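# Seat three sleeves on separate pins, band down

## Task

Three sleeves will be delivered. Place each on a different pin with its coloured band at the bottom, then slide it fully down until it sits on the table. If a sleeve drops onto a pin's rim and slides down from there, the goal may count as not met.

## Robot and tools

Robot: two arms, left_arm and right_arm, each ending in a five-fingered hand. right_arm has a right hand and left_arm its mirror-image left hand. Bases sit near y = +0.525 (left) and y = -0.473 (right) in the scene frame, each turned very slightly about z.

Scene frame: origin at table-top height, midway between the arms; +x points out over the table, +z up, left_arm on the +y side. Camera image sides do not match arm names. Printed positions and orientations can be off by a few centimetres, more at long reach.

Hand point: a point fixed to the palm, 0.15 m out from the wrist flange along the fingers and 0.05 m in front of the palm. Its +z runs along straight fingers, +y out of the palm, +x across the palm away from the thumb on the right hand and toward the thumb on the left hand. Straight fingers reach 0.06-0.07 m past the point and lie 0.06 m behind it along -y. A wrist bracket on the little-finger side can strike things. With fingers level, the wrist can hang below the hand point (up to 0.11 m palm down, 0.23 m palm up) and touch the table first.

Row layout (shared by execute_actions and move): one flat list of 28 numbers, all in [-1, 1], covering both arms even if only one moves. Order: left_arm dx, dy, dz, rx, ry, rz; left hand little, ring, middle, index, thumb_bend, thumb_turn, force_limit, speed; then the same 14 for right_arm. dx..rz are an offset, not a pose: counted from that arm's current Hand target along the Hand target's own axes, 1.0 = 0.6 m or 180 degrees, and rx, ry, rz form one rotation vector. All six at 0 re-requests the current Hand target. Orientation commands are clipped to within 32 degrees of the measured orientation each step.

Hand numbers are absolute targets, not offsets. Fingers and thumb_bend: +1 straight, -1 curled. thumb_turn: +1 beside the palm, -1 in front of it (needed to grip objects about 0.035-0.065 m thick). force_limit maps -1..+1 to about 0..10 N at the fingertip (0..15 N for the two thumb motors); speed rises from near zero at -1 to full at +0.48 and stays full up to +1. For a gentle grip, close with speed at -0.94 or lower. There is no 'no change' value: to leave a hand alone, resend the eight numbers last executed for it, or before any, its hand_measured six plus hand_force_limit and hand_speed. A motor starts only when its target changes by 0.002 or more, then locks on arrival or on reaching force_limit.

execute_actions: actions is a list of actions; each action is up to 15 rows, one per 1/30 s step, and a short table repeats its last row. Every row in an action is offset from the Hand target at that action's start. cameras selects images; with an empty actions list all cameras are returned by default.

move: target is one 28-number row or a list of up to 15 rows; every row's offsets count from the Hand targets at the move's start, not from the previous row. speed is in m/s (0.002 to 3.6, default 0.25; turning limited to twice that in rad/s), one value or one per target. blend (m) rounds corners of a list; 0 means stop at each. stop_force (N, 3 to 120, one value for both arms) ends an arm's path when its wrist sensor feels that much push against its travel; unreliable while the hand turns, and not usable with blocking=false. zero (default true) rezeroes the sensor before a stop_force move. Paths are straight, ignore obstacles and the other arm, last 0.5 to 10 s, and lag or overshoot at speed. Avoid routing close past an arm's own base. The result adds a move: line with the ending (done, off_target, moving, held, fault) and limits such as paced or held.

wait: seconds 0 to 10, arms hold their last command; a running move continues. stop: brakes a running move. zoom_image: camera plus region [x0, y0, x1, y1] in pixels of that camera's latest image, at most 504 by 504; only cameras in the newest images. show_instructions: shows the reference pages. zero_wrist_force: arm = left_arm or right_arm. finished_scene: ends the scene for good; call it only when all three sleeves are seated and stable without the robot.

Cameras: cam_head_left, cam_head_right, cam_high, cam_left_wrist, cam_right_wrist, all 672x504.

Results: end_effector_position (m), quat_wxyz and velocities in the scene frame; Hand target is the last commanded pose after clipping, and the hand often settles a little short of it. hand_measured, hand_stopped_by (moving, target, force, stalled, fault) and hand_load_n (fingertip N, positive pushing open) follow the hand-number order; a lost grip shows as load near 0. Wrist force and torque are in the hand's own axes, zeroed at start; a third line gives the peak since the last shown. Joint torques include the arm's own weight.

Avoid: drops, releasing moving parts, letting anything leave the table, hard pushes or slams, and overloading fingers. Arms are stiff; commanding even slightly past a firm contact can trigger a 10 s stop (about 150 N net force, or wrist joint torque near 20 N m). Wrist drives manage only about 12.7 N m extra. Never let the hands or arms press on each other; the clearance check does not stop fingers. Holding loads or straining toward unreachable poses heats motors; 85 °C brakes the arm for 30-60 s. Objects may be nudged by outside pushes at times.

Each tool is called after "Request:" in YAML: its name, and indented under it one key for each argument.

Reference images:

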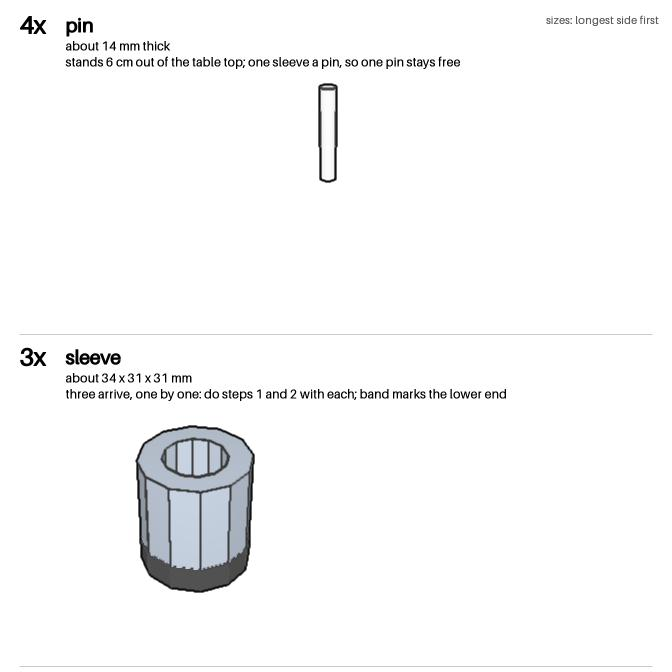

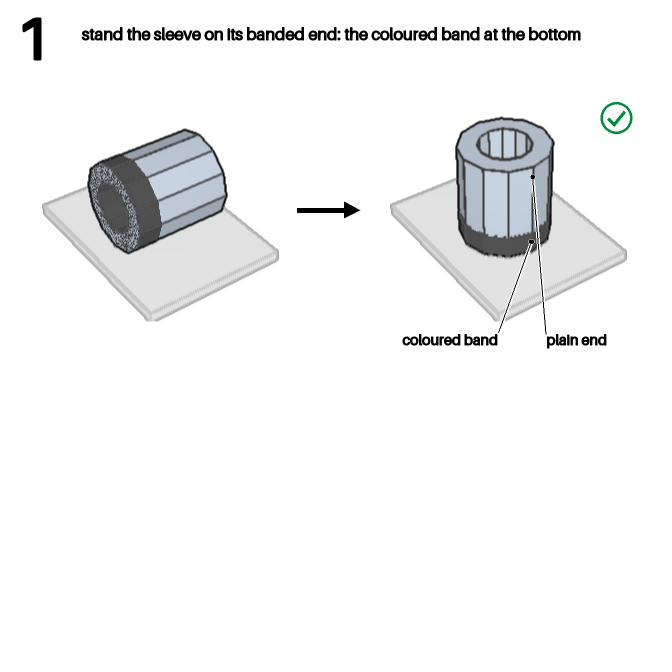

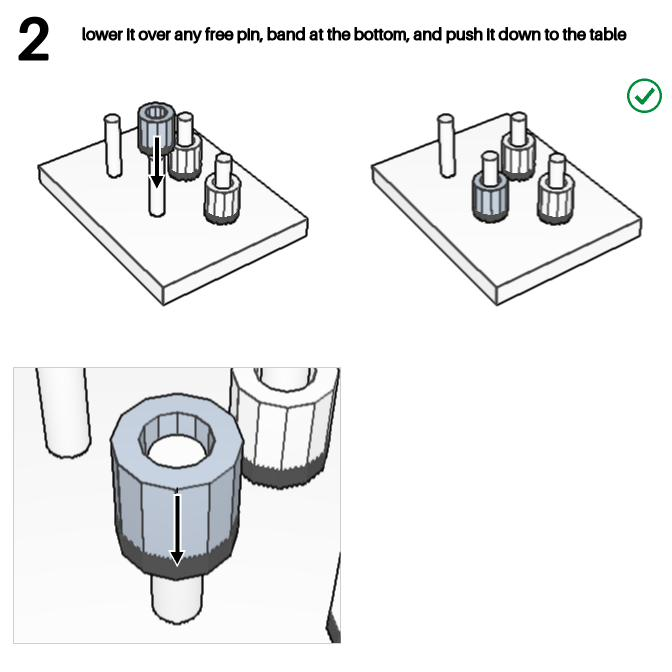

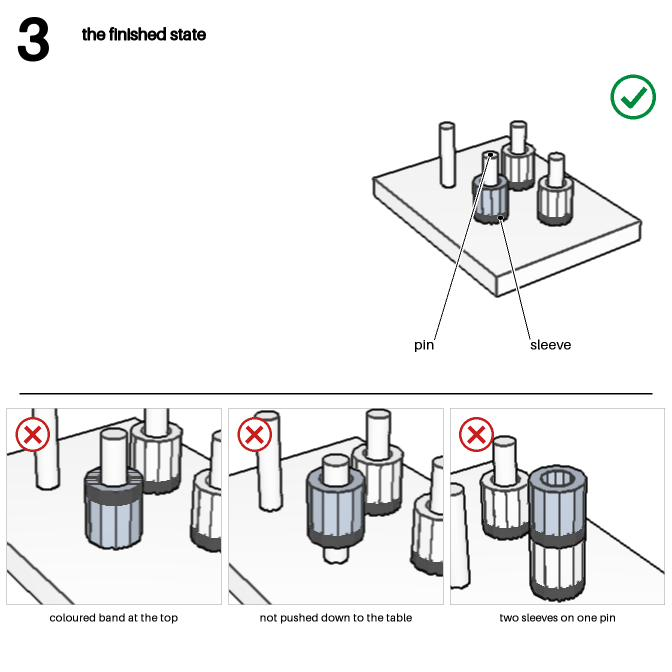

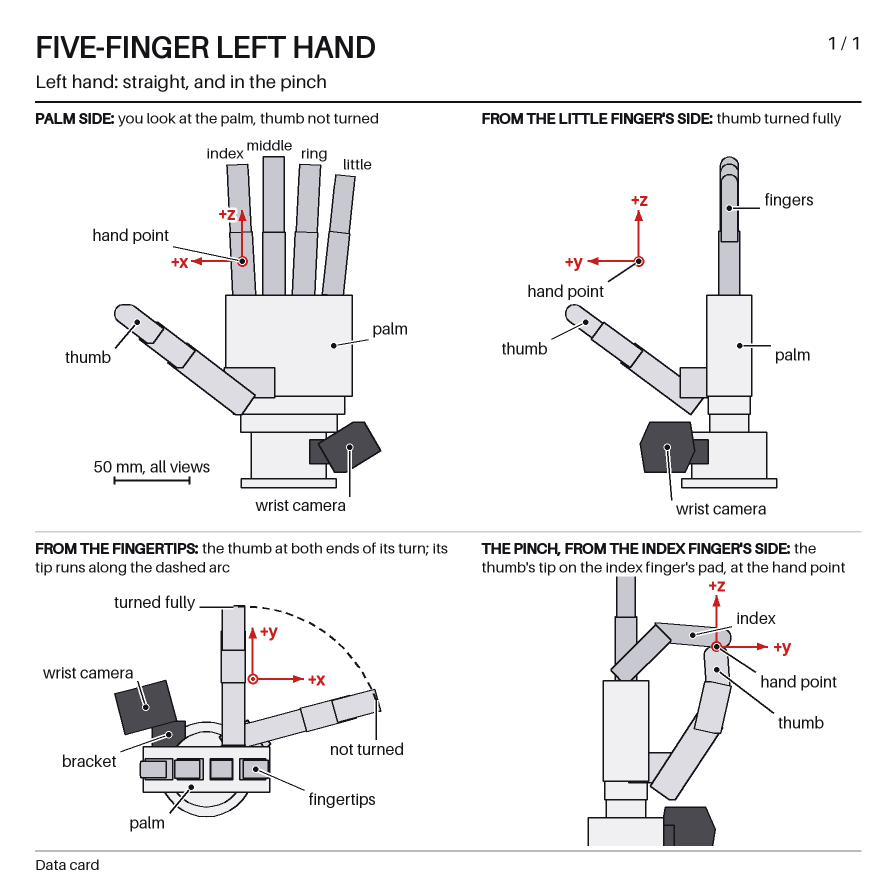

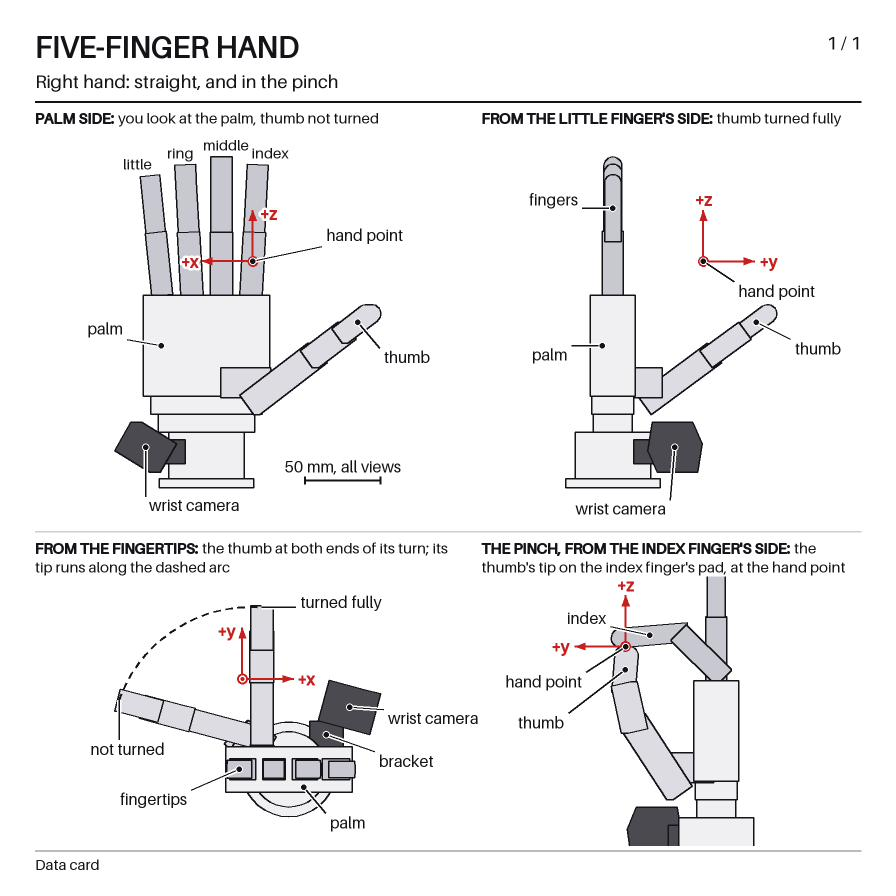

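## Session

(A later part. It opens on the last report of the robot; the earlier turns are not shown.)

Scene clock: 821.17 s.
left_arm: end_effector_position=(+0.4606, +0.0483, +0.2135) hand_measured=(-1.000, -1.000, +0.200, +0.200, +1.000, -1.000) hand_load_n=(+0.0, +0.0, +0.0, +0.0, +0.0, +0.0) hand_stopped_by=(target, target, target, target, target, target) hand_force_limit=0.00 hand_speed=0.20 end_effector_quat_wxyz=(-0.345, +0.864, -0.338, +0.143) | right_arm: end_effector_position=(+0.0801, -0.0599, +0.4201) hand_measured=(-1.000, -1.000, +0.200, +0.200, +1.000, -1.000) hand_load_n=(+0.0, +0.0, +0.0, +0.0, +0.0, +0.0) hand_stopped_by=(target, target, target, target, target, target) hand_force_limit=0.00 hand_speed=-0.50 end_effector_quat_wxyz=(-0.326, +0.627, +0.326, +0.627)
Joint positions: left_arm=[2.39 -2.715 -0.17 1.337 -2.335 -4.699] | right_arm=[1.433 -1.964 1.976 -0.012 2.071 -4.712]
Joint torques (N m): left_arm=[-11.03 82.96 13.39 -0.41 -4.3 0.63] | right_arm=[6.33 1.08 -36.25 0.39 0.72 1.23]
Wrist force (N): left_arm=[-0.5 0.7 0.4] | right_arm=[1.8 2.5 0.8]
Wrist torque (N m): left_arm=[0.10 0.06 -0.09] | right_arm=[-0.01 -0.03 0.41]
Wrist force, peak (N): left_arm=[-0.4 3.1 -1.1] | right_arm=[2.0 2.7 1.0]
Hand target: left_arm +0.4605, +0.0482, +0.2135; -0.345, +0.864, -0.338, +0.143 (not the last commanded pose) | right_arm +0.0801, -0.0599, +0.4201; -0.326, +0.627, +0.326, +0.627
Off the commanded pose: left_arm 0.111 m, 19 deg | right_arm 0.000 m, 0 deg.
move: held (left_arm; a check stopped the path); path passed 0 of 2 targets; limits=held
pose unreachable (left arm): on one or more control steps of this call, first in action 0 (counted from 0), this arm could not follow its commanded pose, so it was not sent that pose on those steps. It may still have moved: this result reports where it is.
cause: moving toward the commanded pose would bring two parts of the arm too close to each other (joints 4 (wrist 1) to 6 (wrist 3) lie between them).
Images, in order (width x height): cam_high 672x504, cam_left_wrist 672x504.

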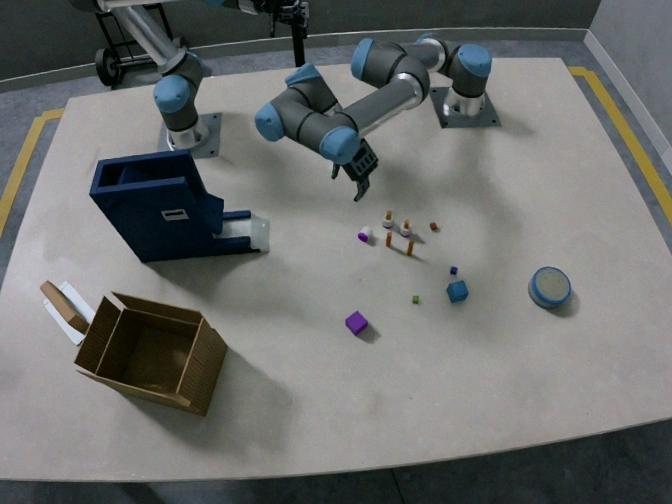

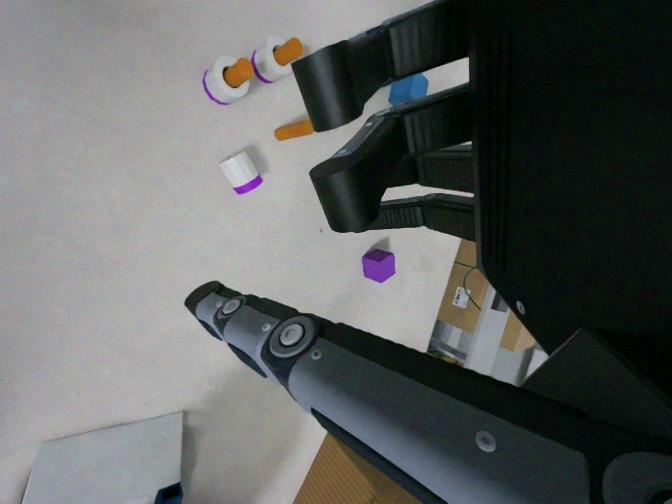

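Request:
move:
  target:
    - [-0.3838,-0.226,0.0085,0.053,0.1522,0.1384,-1,-1,0.2,0.2,1,-1,0,0.2,0,0,0,0,0,0,-1,-1,0.2,0.2,1,-1,0,-0.5]
    - [-0.3838,-0.226,0.0085,0.053,0.1522,0.1384,-1,-1,0.2,0.2,1,-1,0,0.2,-0.2333,0.2429,0.2923,0,0,0,-1,-1,0.2,0.2,1,-1,0,0.2]
    - [-0.3838,-0.226,0.0085,0.053,0.1522,0.1384,-1,-1,0.2,0.2,1,-1,0,0.2,-0.45,0.396,0.4689,-0.1523,-0.1609,0.4803,-1,-1,0.2,0.2,1,-1,0,0.2]
  speed: [0.2,0.25,0.3]
  blend: [0,0.03,0]
  cameras: ["cam_high","cam_right_wrist"]

Request:
zoom_image:
  camera: "cam_right_wrist"
  region: [300, 80, 600, 305]

Scene clock: 851.33 s.
left_arm: end_effector_position=(+0.3606, +0.2803, +0.3006) hand_measured=(-1.000, -1.000, +0.200, +0.200, +1.000, -1.000) hand_load_n=(+0.0, +0.0, +0.0, +0.0, +0.0, +0.0) hand_stopped_by=(target, target, target, target, target, target) hand_force_limit=0.00 hand_speed=0.20 end_effector_quat_wxyz=(-0.347, +0.683, -0.573, +0.292) | right_arm: end_effector_position=(+0.4362, +0.0338, +0.1500) hand_measured=(-1.000, -1.000, +0.200, +0.200, +1.000, -1.000) hand_load_n=(+0.0, +0.0, +0.0, +0.0, +0.0, +0.0) hand_stopped_by=(target, target, target, target, target, target) hand_force_limit=0.00 hand_speed=0.20 end_effector_quat_wxyz=(-0.434, +0.852, -0.261, +0.133)
Joint positions: left_arm=[2.746 -1.551 -1.629 2.471 -2.014 -3.495] | right_arm=[0.465 -1.118 1.434 0.372 1.183 -3.442]
Joint torques (N m): left_arm=[11.43 31.61 19.41 1.21 -2.09 -1.03] | right_arm=[2.57 -51.41 -19.11 -0.32 1.02 1.24]
Wrist force (N): left_arm=[0.1 0.2 0.1] | right_arm=[-0.3 0.7 -1.9]
Wrist torque (N m): left_arm=[0.00 -0.05 -0.12] | right_arm=[0.37 -0.04 -0.15]
Wrist force, peak (N): left_arm=[1.5 0.9 0.1] | right_arm=[0.2 3.9 1.6]
Hand target: left_arm +0.3606, +0.2803, +0.3006; -0.347, +0.683, -0.573, +0.292 | right_arm +0.4362, +0.0338, +0.1500; -0.434, +0.852, -0.261, +0.133
Off the commanded pose: left_arm 0.000 m, 0 deg | right_arm 0.000 m, 0 deg.
move: done; blend cut to 0 m at target 2
Images, in order (width x height): cam_high 672x504, cam_right_wrist 672x504.

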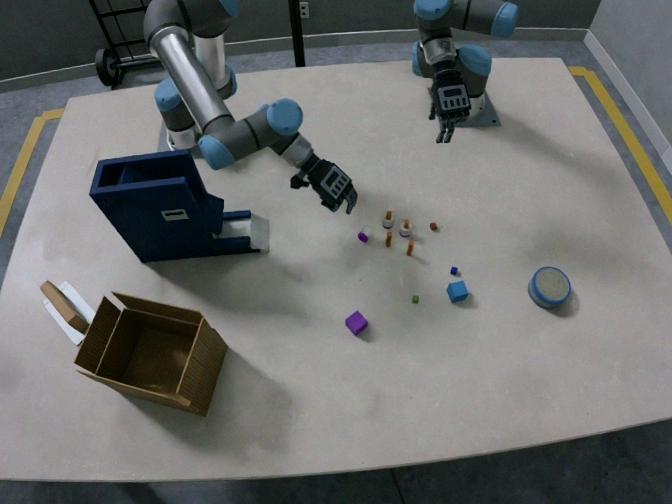

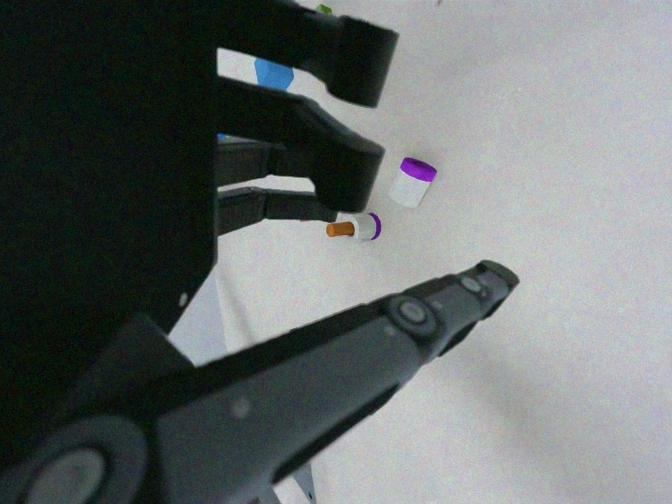

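Scaled by 1.680 from the camera's 672x504 image, which has a finer 960x720 frame.

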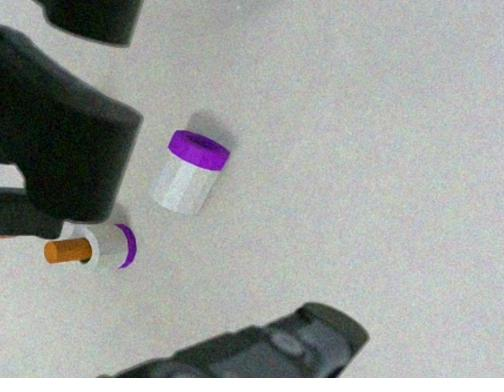

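Request:
move:
  target: [0,0,0,0,0,0,-1,-1,0.2,0.2,1,-1,0,0.2,-0.0333,0.0447,0.1937,0,0,0,-1,-1,0.2,0.2,1,-1,0,0.2]
  speed: 0.15
  cameras: ["cam_high","cam_right_wrist"]

Request:
zoom_image:
  camera: "cam_right_wrist"
  region: [250, 100, 550, 325]

Request:
zoom_image:
  camera: "cam_high"
  region: [320, 180, 420, 255]

Scene clock: 860.33 s.
left_arm: end_effector_position=(+0.3606, +0.2803, +0.3006) hand_measured=(-1.000, -1.000, +0.200, +0.200, +1.000, -1.000) hand_load_n=(+0.0, +0.0, +0.0, +0.0, +0.0, +0.0) hand_stopped_by=(target, target, target, target, target, target) hand_force_limit=0.00 hand_speed=0.20 end_effector_quat_wxyz=(-0.347, +0.683, -0.573, +0.292) | right_arm: end_effector_position=(+0.4634, +0.1099, +0.0601) hand_measured=(-1.000, -1.000, +0.200, +0.200, +1.000, -1.000) hand_load_n=(+0.0, +0.0, +0.0, +0.0, +0.0, +0.0) hand_stopped_by=(target, target, target, target, target, target) hand_force_limit=0.00 hand_speed=0.20 end_effector_quat_wxyz=(-0.434, +0.852, -0.261, +0.133)
Joint positions: left_arm=[2.746 -1.551 -1.629 2.471 -2.014 -3.495] | right_arm=[0.561 -0.876 1.282 0.26 1.258 -3.378]
Joint torques (N m): left_arm=[10.2 24.07 26.74 1.25 -2.55 -1.13] | right_arm=[-4.7 -54.63 -16.35 2.09 -1.46 -0.91]
Wrist force (N): left_arm=[0.0 0.3 0.2] | right_arm=[-0.7 0.8 -1.8]
Wrist torque (N m): left_arm=[0.01 -0.03 -0.13] | right_arm=[0.30 0.02 -0.13]
Wrist force, peak (N): left_arm=[-0.1 0.6 0.2] | right_arm=[0.1 0.2 -3.4]
Hand target: left_arm +0.3606, +0.2803, +0.3006; -0.347, +0.683, -0.573, +0.292 | right_arm +0.4634, +0.1099, +0.0600; -0.434, +0.852, -0.261, +0.133
Off the commanded pose: left_arm 0.000 m, 0 deg | right_arm 0.000 m, 0 deg.
move: done
Images, in order (width x height): cam_high 672x504, cam_right_wrist 672x504.

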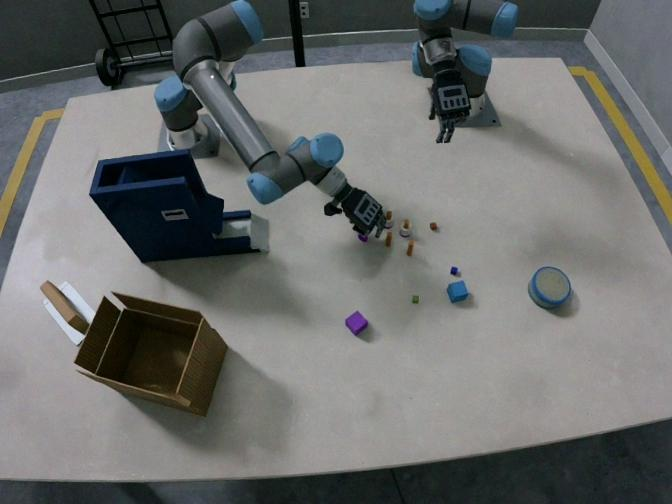

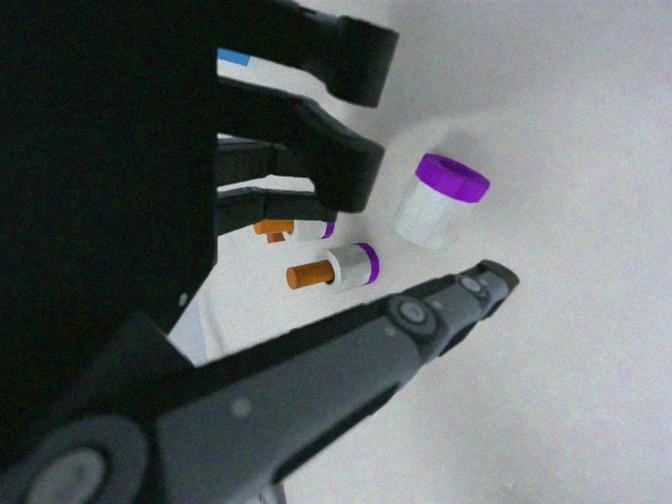

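Scaled by 1.680 from the camera's 672x504 image, which has a finer 960x720 frame.

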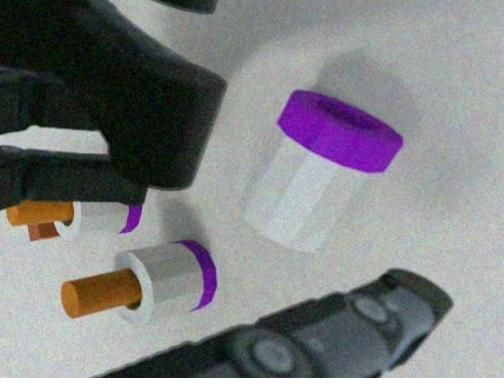

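Scaled by 5.040 from the camera's 672x504 image, which has a finer 960x720 frame.

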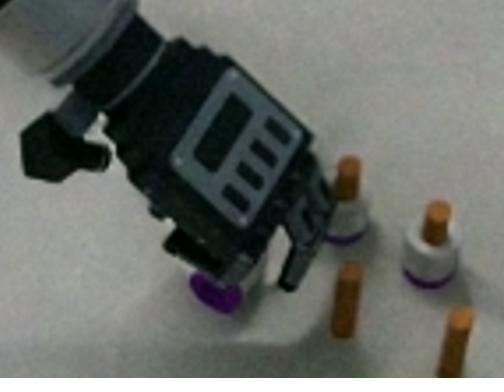

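Request:
move:
  target: [0,0,0,0,0,0,-1,-1,0.2,0.2,1,-1,0,0.2,0.0033,0.0431,0.0314,0,0,0,-1,-1,0.2,0.2,1,-1,0,0.2]
  speed: 0.04
  stop_force: 5
  cameras: ["cam_right_wrist"]

Request:
move:
  target: [0,0,0,0,0,0,-1,-1,0.2,0.2,1,-1,0,0.2,0,0,0,0,0,0,-1,-1,-0.02,-0.02,1,-1,-0.6,-0.5]
  cameras: ["cam_right_wrist"]

Request:
zoom_image:
  camera: "cam_right_wrist"
  region: [250, 100, 550, 325]

Scene clock: 868.90 s.
left_arm: end_effector_position=(+0.3606, +0.2803, +0.3006) hand_measured=(-1.000, -1.000, +0.200, +0.200, +1.000, -1.000) hand_load_n=(+0.0, +0.0, +0.0, -0.5, +0.0, +0.0) hand_stopped_by=(target, target, target, target, target, target) hand_force_limit=0.00 hand_speed=0.20 end_effector_quat_wxyz=(-0.347, +0.683, -0.573, +0.292) | right_arm: end_effector_position=(+0.4651, +0.1088, +0.0280) hand_measured=(-1.000, -1.000, +0.200, +0.200, +1.000, -1.000) hand_load_n=(+0.0, +0.0, +0.0, +0.0, +0.0, +0.0) hand_stopped_by=(target, target, target, target, target, target) hand_force_limit=0.00 hand_speed=0.20 end_effector_quat_wxyz=(-0.434, +0.852, -0.261, +0.133)
Joint positions: left_arm=[2.746 -1.551 -1.629 2.471 -2.014 -3.495] | right_arm=[0.558 -0.842 1.311 0.197 1.256 -3.38]
Joint torques (N m): left_arm=[10.55 22.65 33.13 1.14 -2.43 -1] | right_arm=[4.95 -69.19 -30.71 2.97 0.84 1.21]
Wrist force (N): left_arm=[0.2 0.3 0.1] | right_arm=[-0.9 0.7 -1.8]
Wrist torque (N m): left_arm=[0.02 -0.05 -0.12] | right_arm=[0.31 0.05 -0.15]
Wrist force, peak (N): left_arm=[0.2 0.5 0.3] | right_arm=[-1.1 0.7 -1.9]
Hand target: left_arm +0.3606, +0.2803, +0.3006; -0.347, +0.683, -0.573, +0.292 | right_arm +0.4651, +0.1088, +0.0280; -0.434, +0.852, -0.261, +0.133
Off the commanded pose: left_arm 0.000 m, 0 deg | right_arm 0.000 m, 0 deg.
move: done
Images, in order (width x height): cam_right_wrist 672x504.

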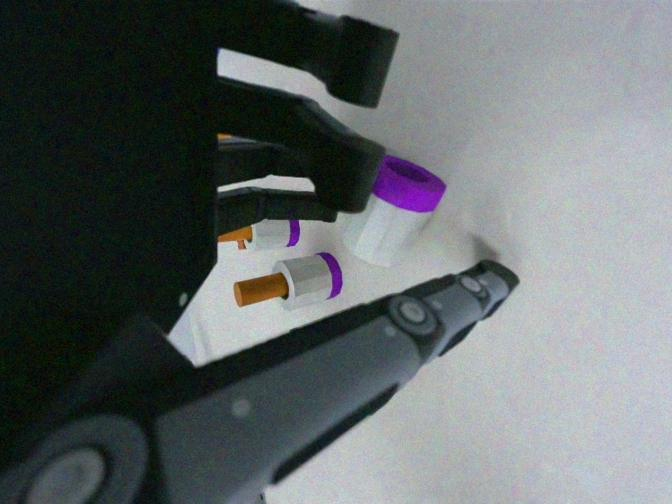

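Scene clock: 869.40 s.
left_arm: end_effector_position=(+0.3606, +0.2803, +0.3006) hand_measured=(-1.000, -1.000, +0.200, +0.200, +1.000, -1.000) hand_load_n=(+0.0, +0.0, +0.0, +0.0, +0.0, +0.0) hand_stopped_by=(target, target, target, target, target, target) hand_force_limit=0.00 hand_speed=0.20 end_effector_quat_wxyz=(-0.347, +0.683, -0.573, +0.292) | right_arm: end_effector_position=(+0.4651, +0.1088, +0.0280) hand_measured=(-1.000, -1.000, -0.020, -0.020, +1.000, -1.000) hand_load_n=(+0.0, +0.0, +0.0, +0.0, +0.0, +0.0) hand_stopped_by=(target, target, target, target, target, target) hand_force_limit=-0.60 hand_speed=-0.50 end_effector_quat_wxyz=(-0.434, +0.852, -0.261, +0.133)
Joint positions: left_arm=[2.746 -1.551 -1.629 2.471 -2.014 -3.495] | right_arm=[0.558 -0.842 1.311 0.197 1.256 -3.38]
Joint torques (N m): left_arm=[10.64 22.53 33.05 1.18 -2.46 -1.02] | right_arm=[5.49 -69.46 -29.95 2.48 1.73 1.21]
Wrist force (N): left_arm=[-0.1 0.2 0.0] | right_arm=[-1.1 0.6 -1.7]
Wrist torque (N m): left_arm=[0.01 -0.02 -0.14] | right_arm=[0.30 0.08 -0.16]
Wrist force, peak (N): left_arm=[0.3 0.2 0.4] | right_arm=[-1.2 0.7 -1.9]
Hand target: left_arm +0.3606, +0.2803, +0.3006; -0.347, +0.683, -0.573, +0.292 | right_arm +0.4651, +0.1088, +0.0280; -0.434, +0.852, -0.261, +0.133
Off the commanded pose: left_arm 0.000 m, 0 deg | right_arm 0.000 m, 0 deg.
move: done
Images, in order (width x height): cam_right_wrist 672x504.

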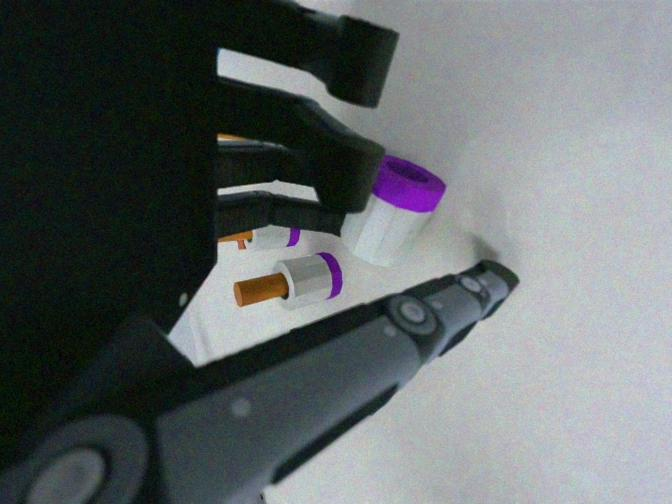

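Scaled by 1.680 from the camera's 672x504 image, which has a finer 960x720 frame.

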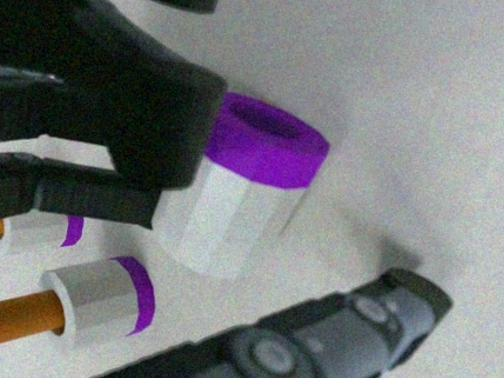

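Request:
move:
  target: [0,0,0,0,0,0,-1,-1,0.2,0.2,1,-1,0,0.2,0,0,0,0,0,0,-1,-1,-0.02,-0.02,0.1,-1,-0.5,-0.75]

Request:
move:
  target: [0,0,0,0,0,0,-1,-1,0.2,0.2,1,-1,0,0.2,0,0,0,0,0,0,-1,-1,-0.3,-0.3,0.1,-1,-0.5,-0.85]
  cameras: ["cam_right_wrist"]

Request:
zoom_image:
  camera: "cam_right_wrist"
  region: [250, 100, 550, 325]

Scene clock: 874.27 s.
left_arm: end_effector_position=(+0.3606, +0.2803, +0.3006) hand_measured=(-1.000, -1.000, +0.200, +0.200, +1.000, -1.000) hand_load_n=(+0.0, +0.0, +0.0, +0.0, +0.0, +0.0) hand_stopped_by=(target, target, target, target, target, target) hand_force_limit=0.00 hand_speed=0.20 end_effector_quat_wxyz=(-0.347, +0.683, -0.573, +0.292) | right_arm: end_effector_position=(+0.4651, +0.1088, +0.0280) hand_measured=(-1.000, -1.000, -0.020, -0.020, +0.516, -1.000) hand_load_n=(+0.0, +0.0, +5.5, +0.0, +4.0, +0.0) hand_stopped_by=(target, target, target, target, force, target) hand_force_limit=-0.50 hand_speed=-0.75 end_effector_quat_wxyz=(-0.434, +0.852, -0.261, +0.133)
Joint positions: left_arm=[2.746 -1.551 -1.629 2.471 -2.014 -3.495] | right_arm=[0.558 -0.842 1.311 0.197 1.256 -3.38]
Joint torques (N m): left_arm=[10.62 22.08 33.86 1.13 -2.51 -1.03] | right_arm=[5.53 -69.14 -18.04 -1.34 1.83 1.22]
Wrist force (N): left_arm=[0.2 0.1 0.0] | right_arm=[-0.9 0.8 -1.7]
Wrist torque (N m): left_arm=[0.00 -0.07 -0.11] | right_arm=[0.30 0.05 -0.14]
Wrist force, peak (N): left_arm=[0.0 0.5 0.3] | right_arm=[-0.9 0.7 -2.1]
Hand target: left_arm +0.3606, +0.2803, +0.3006; -0.347, +0.683, -0.573, +0.292 | right_arm +0.4651, +0.1088, +0.0280; -0.434, +0.852, -0.261, +0.133
Off the commanded pose: left_arm 0.000 m, 0 deg | right_arm 0.000 m, 0 deg.
move: done

Scene clock: 874.77 s.
left_arm: end_effector_position=(+0.3606, +0.2803, +0.3006) hand_measured=(-1.000, -1.000, +0.200, +0.200, +1.000, -1.000) hand_load_n=(+0.0, +0.0, +0.0, +0.0, +0.0, +0.0) hand_stopped_by=(target, target, target, target, target, target) hand_force_limit=0.00 hand_speed=0.20 end_effector_quat_wxyz=(-0.347, +0.683, -0.573, +0.292) | right_arm: end_effector_position=(+0.4651, +0.1088, +0.0280) hand_measured=(-1.000, -1.000, -0.020, -0.046, +0.516, -1.000) hand_load_n=(+0.0, +0.0, +2.5, +3.5, +5.5, -1.0) hand_stopped_by=(target, target, force, force, force, target) hand_force_limit=-0.50 hand_speed=-0.85 end_effector_quat_wxyz=(-0.434, +0.852, -0.261, +0.133)
Joint positions: left_arm=[2.746 -1.551 -1.629 2.471 -2.014 -3.495] | right_arm=[0.558 -0.842 1.311 0.197 1.256 -3.38]
Joint torques (N m): left_arm=[10.47 22.7 33.37 1.23 -2.46 -1] | right_arm=[6.08 -68.26 -16.76 -1.33 1.84 1.19]
Wrist force (N): left_arm=[0.1 0.3 0.3] | right_arm=[-0.8 0.7 -1.8]
Wrist torque (N m): left_arm=[0.02 -0.04 -0.12] | right_arm=[0.31 0.04 -0.15]
Wrist force, peak (N): left_arm=[0.1 0.4 0.4] | right_arm=[-0.7 0.8 -2.0]
Hand target: left_arm +0.3606, +0.2803, +0.3006; -0.347, +0.683, -0.573, +0.292 | right_arm +0.4651, +0.1088, +0.0280; -0.434, +0.852, -0.261, +0.133
Off the commanded pose: left_arm 0.000 m, 0 deg | right_arm 0.000 m, 0 deg.
move: done
Images, in order (width x height): cam_right_wrist 672x504.

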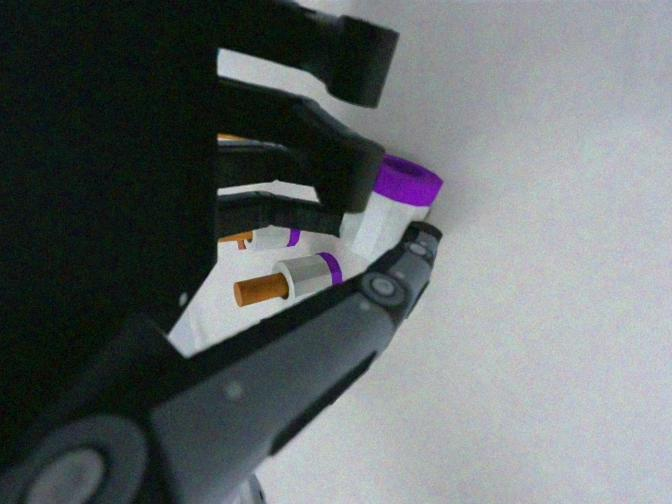

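Scaled by 1.680 from the camera's 672x504 image, which has a finer 960x720 frame.

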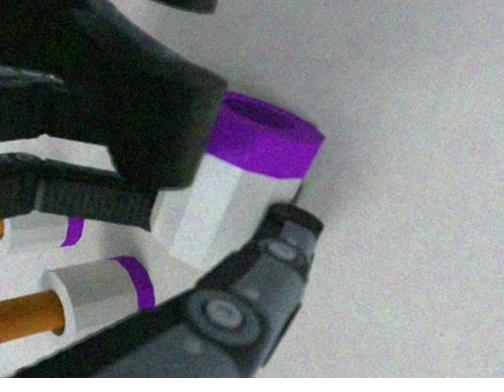

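Request:
move:
  target:
    - [0,0,0,0,0,0,-1,-1,0.2,0.2,1,-1,0,0.2,0,-0.1348,-0.098,0,0,0,-1,-1,-0.3,-0.3,0.1,-1,-0.5,-0.85]
    - [0,0,0,0,0,0,-1,-1,0.2,0.2,1,-1,0,0.2,0.2418,-0.031,-0.2408,0,0.2742,0.1993,-1,-1,-0.3,-0.3,0.1,-1,-0.5,-0.85]
    - [0,0,0,0,0,0,-1,-1,0.2,0.2,1,-1,0,0.2,0.2418,0.0678,-0.169,0,0.2742,0.1993,-1,-1,-0.3,-0.3,0.1,-1,-0.5,-0.85]
  speed: [0.12,0.25,0.12]
  blend: [0.02,0.02,0]
  cameras: ["cam_high","cam_right_wrist"]

Scene clock: 889.20 s.
left_arm: end_effector_position=(+0.3606, +0.2803, +0.3006) hand_measured=(-1.000, -1.000, +0.200, +0.200, +1.000, -1.000) hand_load_n=(+0.0, +0.0, +0.0, +0.0, +0.0, +0.0) hand_stopped_by=(target, target, target, target, target, target) hand_force_limit=0.00 hand_speed=0.20 end_effector_quat_wxyz=(-0.347, +0.683, -0.573, +0.292) | right_arm: end_effector_position=(+0.5259, -0.0603, +0.0545) hand_measured=(-1.000, -1.000, -0.020, -0.046, +0.516, -1.000) hand_load_n=(+0.0, +0.0, +2.5, +3.5, +5.0, -1.0) hand_stopped_by=(target, target, force, force, force, target) hand_force_limit=-0.50 hand_speed=-0.85 end_effector_quat_wxyz=(+0.306, -0.602, +0.658, -0.335)
Joint positions: left_arm=[2.746 -1.551 -1.629 2.471 -2.014 -3.495] | right_arm=[0.553 -0.96 1.457 0.251 2.095 -2.707]
Joint torques (N m): left_arm=[9.97 22.79 32.96 1.18 -2.46 -1.05] | right_arm=[7.01 -62.19 -28.97 2.11 2.33 -1.2]
Wrist force (N): left_arm=[0.2 0.5 0.3] | right_arm=[-0.3 0.7 -1.5]
Wrist torque (N m): left_arm=[0.04 -0.05 -0.13] | right_arm=[0.30 -0.05 -0.17]
Wrist force, peak (N): left_arm=[0.0 0.6 0.3] | right_arm=[-0.1 0.6 -2.4]
Hand target: left_arm +0.3606, +0.2803, +0.3006; -0.347, +0.683, -0.573, +0.292 | right_arm +0.5259, -0.0603, +0.0546; +0.306, -0.601, +0.658, -0.335
Off the commanded pose: left_arm 0.000 m, 0 deg | right_arm 0.000 m, 0 deg.
move: done
Images, in order (width x height): cam_high 672x504, cam_right_wrist 672x504.

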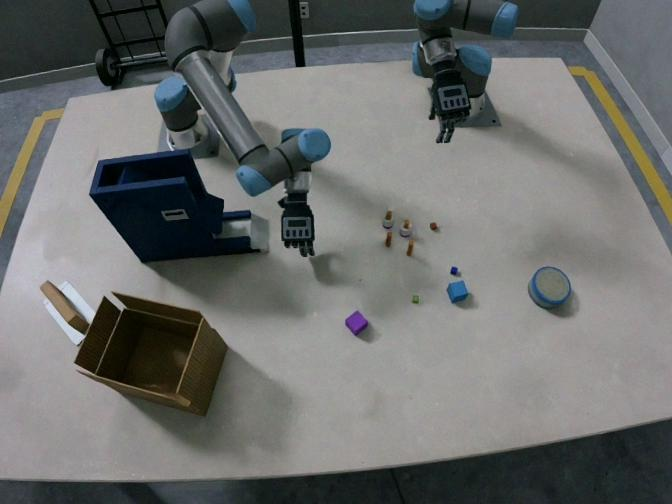

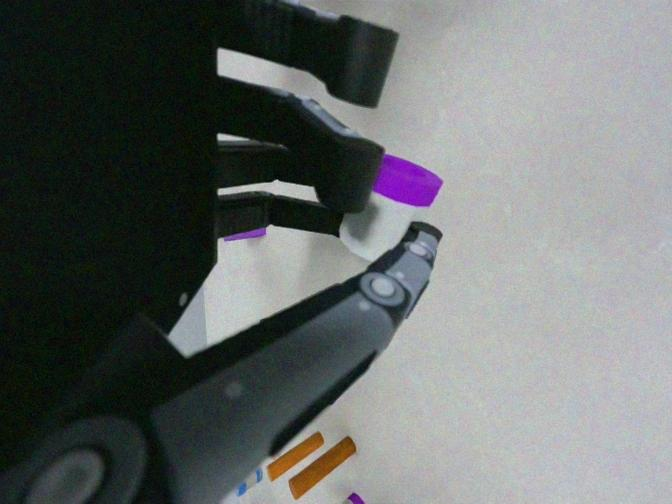

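Request:
move:
  target: [0,0,0,0,0,0,-1,-1,0.2,0.2,1,-1,0,0.2,0,0.0384,0.0279,0,0,0,-1,-1,-0.3,-0.3,0.1,-1,-0.5,-0.85]
  speed: 0.025
  stop_force: 4
  cameras: ["cam_right_wrist"]

Scene clock: 893.20 s.
left_arm: end_effector_position=(+0.3606, +0.2803, +0.3006) hand_measured=(-1.000, -1.000, +0.200, +0.200, +1.000, -1.000) hand_load_n=(+0.0, +0.0, +0.0, +0.0, +0.0, +0.0) hand_stopped_by=(target, target, target, target, target, target) hand_force_limit=0.00 hand_speed=0.20 end_effector_quat_wxyz=(-0.347, +0.683, -0.573, +0.292) | right_arm: end_effector_position=(+0.5259, -0.0602, +0.0261) hand_measured=(-1.000, -1.000, -0.020, -0.046, +0.516, -1.000) hand_load_n=(+0.0, +0.0, +2.5, +2.0, +4.0, +0.0) hand_stopped_by=(target, target, force, force, force, target) hand_force_limit=-0.50 hand_speed=-0.85 end_effector_quat_wxyz=(+0.306, -0.601, +0.658, -0.335)
Joint positions: left_arm=[2.746 -1.551 -1.629 2.471 -2.014 -3.495] | right_arm=[0.553 -0.926 1.482 0.192 2.095 -2.707]
Joint torques (N m): left_arm=[9.69 22.59 33.5 1.09 -2.53 -0.98] | right_arm=[5.5 -64.95 -29.8 2.89 2.24 -0.06]
Wrist force (N): left_arm=[0.1 0.5 0.2] | right_arm=[-0.5 0.3 -1.7]
Wrist torque (N m): left_arm=[0.04 -0.04 -0.13] | right_arm=[0.27 -0.02 -0.18]
Wrist force, peak (N): left_arm=[0.0 0.5 0.3] | right_arm=[-0.4 -2.4 -4.0]
Hand target: left_arm +0.3606, +0.2803, +0.3006; -0.347, +0.683, -0.573, +0.292 | right_arm +0.5259, -0.0602, +0.0261; +0.306, -0.601, +0.658, -0.335
Off the commanded pose: left_arm 0.000 m, 0 deg | right_arm 0.000 m, 0 deg.
move: done
Images, in order (width x height): cam_right_wrist 672x504.

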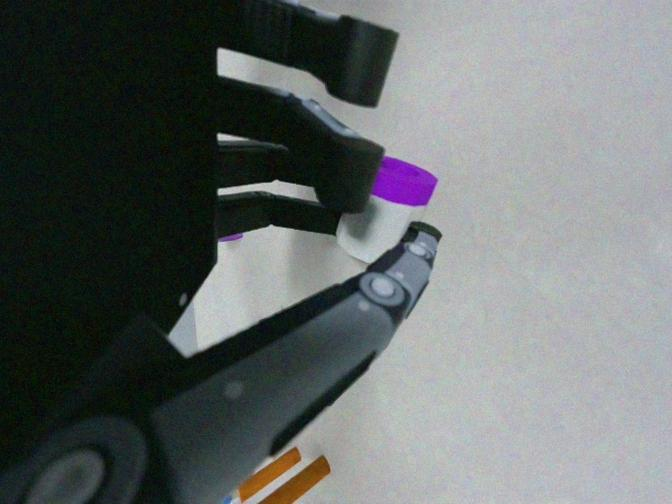

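Request:
move:
  target: [0,0,0,0,0,0,-1,-1,0.2,0.2,1,-1,0,0.2,0,0,0,0,0,0,-1,-1,0.12,0.12,1,-1,0,-0.6]
  cameras: ["cam_right_wrist"]

Request:
zoom_image:
  camera: "cam_right_wrist"
  region: [250, 100, 550, 325]

Scene clock: 897.47 s.
left_arm: end_effector_position=(+0.3606, +0.2803, +0.3006) hand_measured=(-1.000, -1.000, +0.200, +0.200, +1.000, -1.000) hand_load_n=(+0.0, +0.0, +0.0, +0.0, +0.0, +0.0) hand_stopped_by=(target, target, target, target, target, target) hand_force_limit=0.00 hand_speed=0.20 end_effector_quat_wxyz=(-0.347, +0.683, -0.573, +0.292) | right_arm: end_effector_position=(+0.5259, -0.0602, +0.0261) hand_measured=(-1.000, -1.000, +0.120, +0.120, +1.000, -1.000) hand_load_n=(+0.0, +0.0, +0.0, +0.0, +0.0, +0.0) hand_stopped_by=(target, target, target, target, target, target) hand_force_limit=0.00 hand_speed=-0.60 end_effector_quat_wxyz=(+0.306, -0.601, +0.658, -0.335)
Joint positions: left_arm=[2.746 -1.551 -1.629 2.471 -2.014 -3.495] | right_arm=[0.553 -0.926 1.482 0.192 2.095 -2.707]
Joint torques (N m): left_arm=[9.75 23.06 33.28 1.23 -2.46 -1.02] | right_arm=[1.09 -63.9 -28.3 -0.87 1.41 -1.2]
Wrist force (N): left_arm=[0.1 0.2 0.0] | right_arm=[-0.4 0.4 -1.7]
Wrist torque (N m): left_arm=[0.01 -0.05 -0.13] | right_arm=[0.29 -0.04 -0.17]
Wrist force, peak (N): left_arm=[0.2 0.4 0.4] | right_arm=[-0.3 0.8 -1.9]
Hand target: left_arm +0.3606, +0.2803, +0.3006; -0.347, +0.683, -0.573, +0.292 | right_arm +0.5259, -0.0602, +0.0261; +0.306, -0.601, +0.658, -0.335
Off the commanded pose: left_arm 0.000 m, 0 deg | right_arm 0.000 m, 0 deg.
move: done
Images, in order (width x height): cam_right_wrist 672x504.

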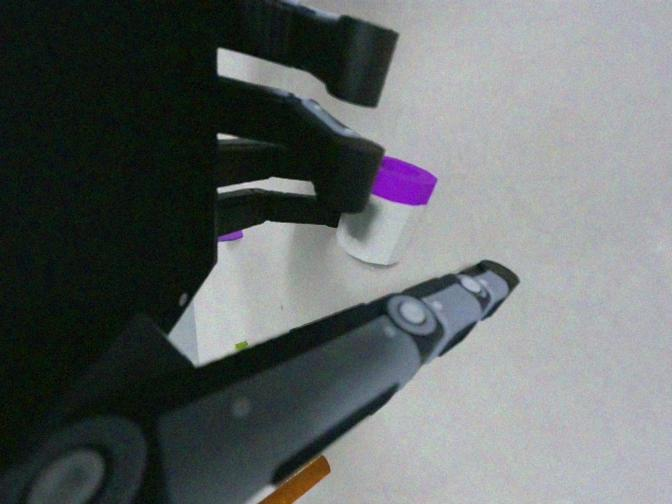

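Scaled by 1.680 from the camera's 672x504 image, which has a finer 960x720 frame.

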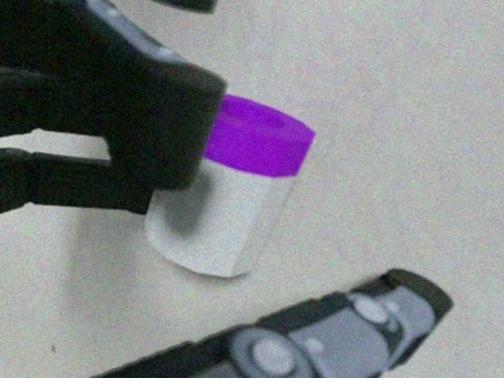

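Request:
move:
  target:
    - [0,0,0,0,0,0,-1,-1,0.2,0.2,1,-1,0,0.2,0,-0.1348,-0.098,0,0,0,-1,-1,0.12,0.12,1,-1,0,-0.6]
    - [0,0,0,0,0,0,-1,-1,0.2,0.2,1,-1,0,0.2,0.3013,-0.2778,-0.678,0,0,0,-1,-1,0.12,0.12,1,-1,0,-0.6]
    - [0.6055,0.173,0.159,0,0.0674,0.049,-1,-1,0.2,0.2,1,-1,0,0.2,0.3013,-0.2778,-0.678,0,0,0,-1,-1,0.12,0.12,1,-1,0,-0.6]
  speed: [0.12,0.25,0.25]
  blend: [0.02,0,0]
  cameras: ["cam_high","cam_left_wrist"]

Request:
zoom_image:
  camera: "cam_left_wrist"
  region: [122, 100, 422, 325]

Request:
zoom_image:
  camera: "cam_high"
  region: [250, 180, 400, 280]

Scene clock: 912.90 s.
left_arm: end_effector_position=(+0.4392, -0.0747, +0.1605) hand_measured=(-1.000, -1.000, +0.200, +0.200, +1.000, -1.000) hand_load_n=(+0.0, +0.0, +0.0, +0.0, +0.0, +0.0) hand_stopped_by=(target, target, target, target, target, target) hand_force_limit=0.00 hand_speed=0.20 end_effector_quat_wxyz=(+0.306, -0.602, +0.657, -0.335) | right_arm: end_effector_position=(+0.2799, -0.2200, +0.4002) hand_measured=(-1.000, -1.000, +0.120, +0.120, +1.000, -1.000) hand_load_n=(+0.0, +0.0, +0.0, +0.0, +0.0, +0.0) hand_stopped_by=(target, target, target, target, target, target) hand_force_limit=0.00 hand_speed=-0.60 end_effector_quat_wxyz=(+0.306, -0.601, +0.658, -0.335)
Joint positions: left_arm=[2.306 -2.388 -0.819 2.43 -2.146 -3.633] | right_arm=[0.557 -1.774 1.541 0.981 2.098 -2.704]
Joint torques (N m): left_arm=[11.92 62.59 34.83 1.2 -2.63 0.88] | right_arm=[-7.33 -27.12 -13.48 3.57 -0.87 -0.75]
Wrist force (N): left_arm=[0.1 0.5 0.2] | right_arm=[-0.6 0.4 -1.4]
Wrist torque (N m): left_arm=[0.09 -0.04 -0.08] | right_arm=[0.26 0.00 -0.19]
Wrist force, peak (N): left_arm=[1.6 1.0 1.1] | right_arm=[0.4 0.0 -3.4]
Hand target: left_arm +0.4393, -0.0747, +0.1605; +0.306, -0.602, +0.657, -0.335 | right_arm +0.2799, -0.2200, +0.4002; +0.306, -0.601, +0.658, -0.335
Off the commanded pose: left_arm 0.000 m, 0 deg | right_arm 0.000 m, 0 deg.
move: done
Images, in order (width x height): cam_high 672x504, cam_left_wrist 672x504.

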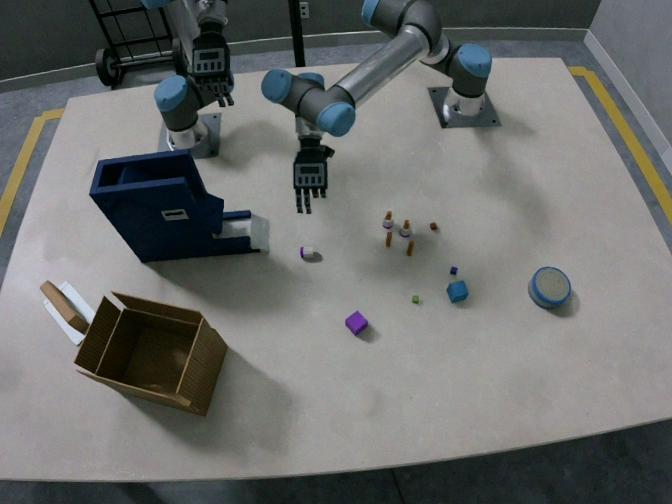

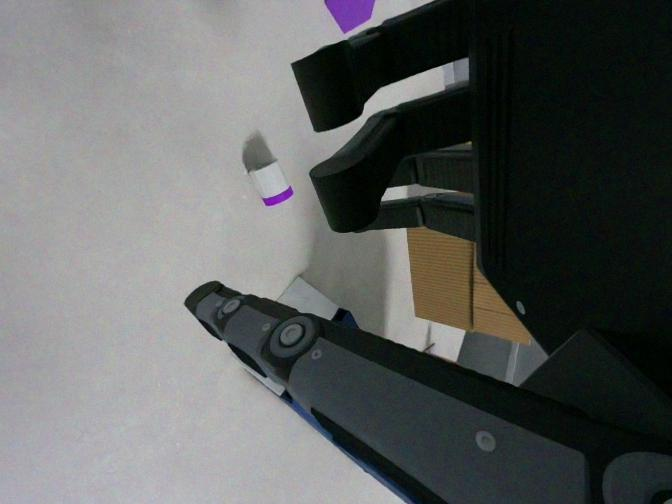

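Scaled by 1.680 from the camera's 672x504 image, which has a finer 960x720 frame.

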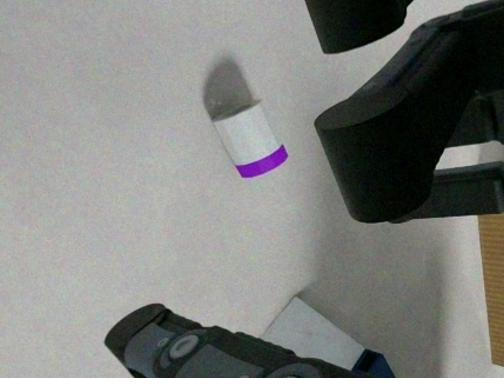

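Scaled by 3.360 from the camera's 672x504 image, which has a finer 960x720 frame.

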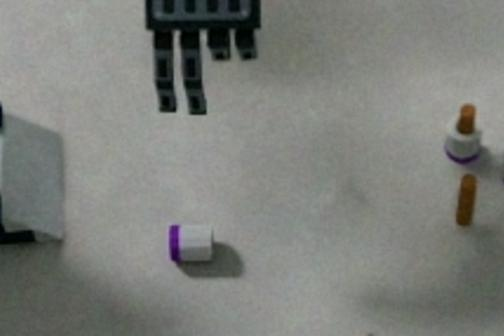

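Request:
move:
  target: [0.0094,0.0552,0.209,0,0,0,-1,-1,0.2,0.2,1,-1,0,0.2,0,0,0,0,0,0,-1,-1,0.12,0.12,1,-1,0,-0.6]
  speed: 0.12
  cameras: ["cam_high","cam_left_wrist"]

Request:
zoom_image:
  camera: "cam_left_wrist"
  region: [122, 100, 422, 325]

Request:
zoom_image:
  camera: "cam_high"
  region: [260, 190, 360, 265]

Scene clock: 922.37 s.
left_arm: end_effector_position=(+0.5205, -0.0874, +0.0601) hand_measured=(-1.000, -1.000, +0.200, +0.200, +1.000, -1.000) hand_load_n=(+0.0, +0.0, +0.0, +0.0, +0.0, +0.0) hand_stopped_by=(target, target, target, target, target, target) hand_force_limit=0.00 hand_speed=0.20 end_effector_quat_wxyz=(+0.306, -0.602, +0.657, -0.335) | right_arm: end_effector_position=(+0.2799, -0.2200, +0.4002) hand_measured=(-1.000, -1.000, +0.120, +0.120, +1.000, -1.000) hand_load_n=(+0.0, +0.0, +0.0, +0.0, +0.0, +0.0) hand_stopped_by=(target, target, target, target, target, target) hand_force_limit=0.00 hand_speed=-0.60 end_effector_quat_wxyz=(+0.306, -0.601, +0.658, -0.335)
Joint positions: left_arm=[2.379 -2.61 -0.656 2.52 -2.093 -3.574] | right_arm=[0.557 -1.774 1.541 0.981 2.098 -2.704]
Joint torques (N m): left_arm=[-12.22 73.1 17 -3.22 -3.53 -1.02] | right_arm=[-7.04 -27.79 -14.6 2.92 -0.94 -0.53]
Wrist force (N): left_arm=[-0.1 0.5 0.4] | right_arm=[-0.6 0.4 -1.7]
Wrist torque (N m): left_arm=[0.07 -0.01 -0.17] | right_arm=[0.28 0.00 -0.19]
Wrist force, peak (N): left_arm=[-0.3 1.0 1.5] | right_arm=[-0.6 0.1 -1.9]
Hand target: left_arm +0.5204, -0.0875, +0.0600; +0.306, -0.602, +0.657, -0.335 | right_arm +0.2799, -0.2200, +0.4002; +0.306, -0.601, +0.658, -0.335
Off the commanded pose: left_arm 0.000 m, 0 deg | right_arm 0.000 m, 0 deg.
move: done
Images, in order (width x height): cam_high 672x504, cam_left_wrist 672x504.

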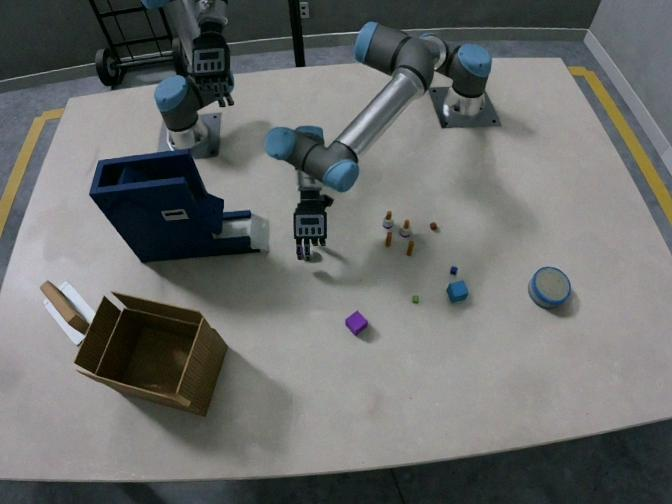

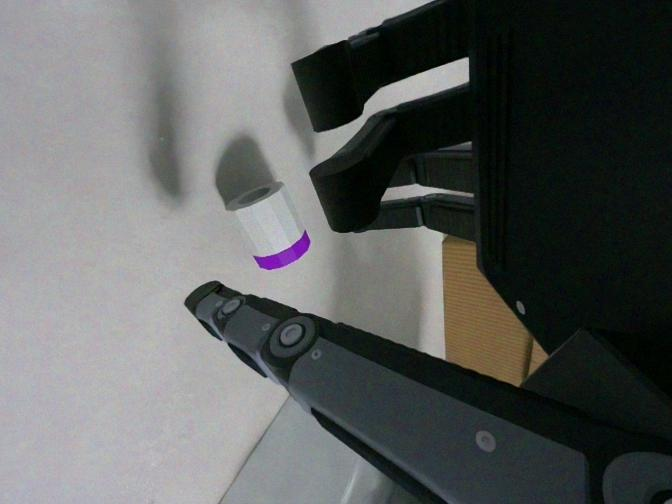

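Scaled by 1.680 from the camera's 672x504 image, which has a finer 960x720 frame.

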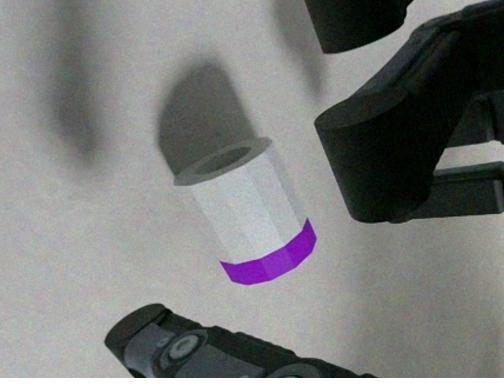

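Scaled by 5.040 from the camera's 672x504 image, which has a finer 960x720 frame.

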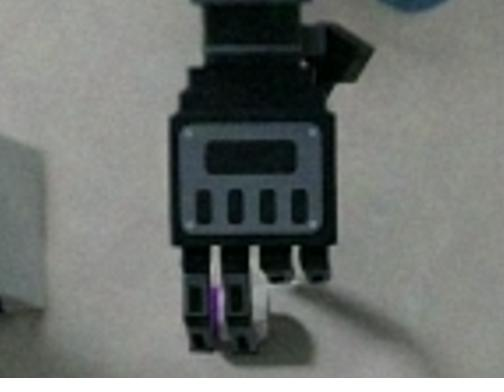

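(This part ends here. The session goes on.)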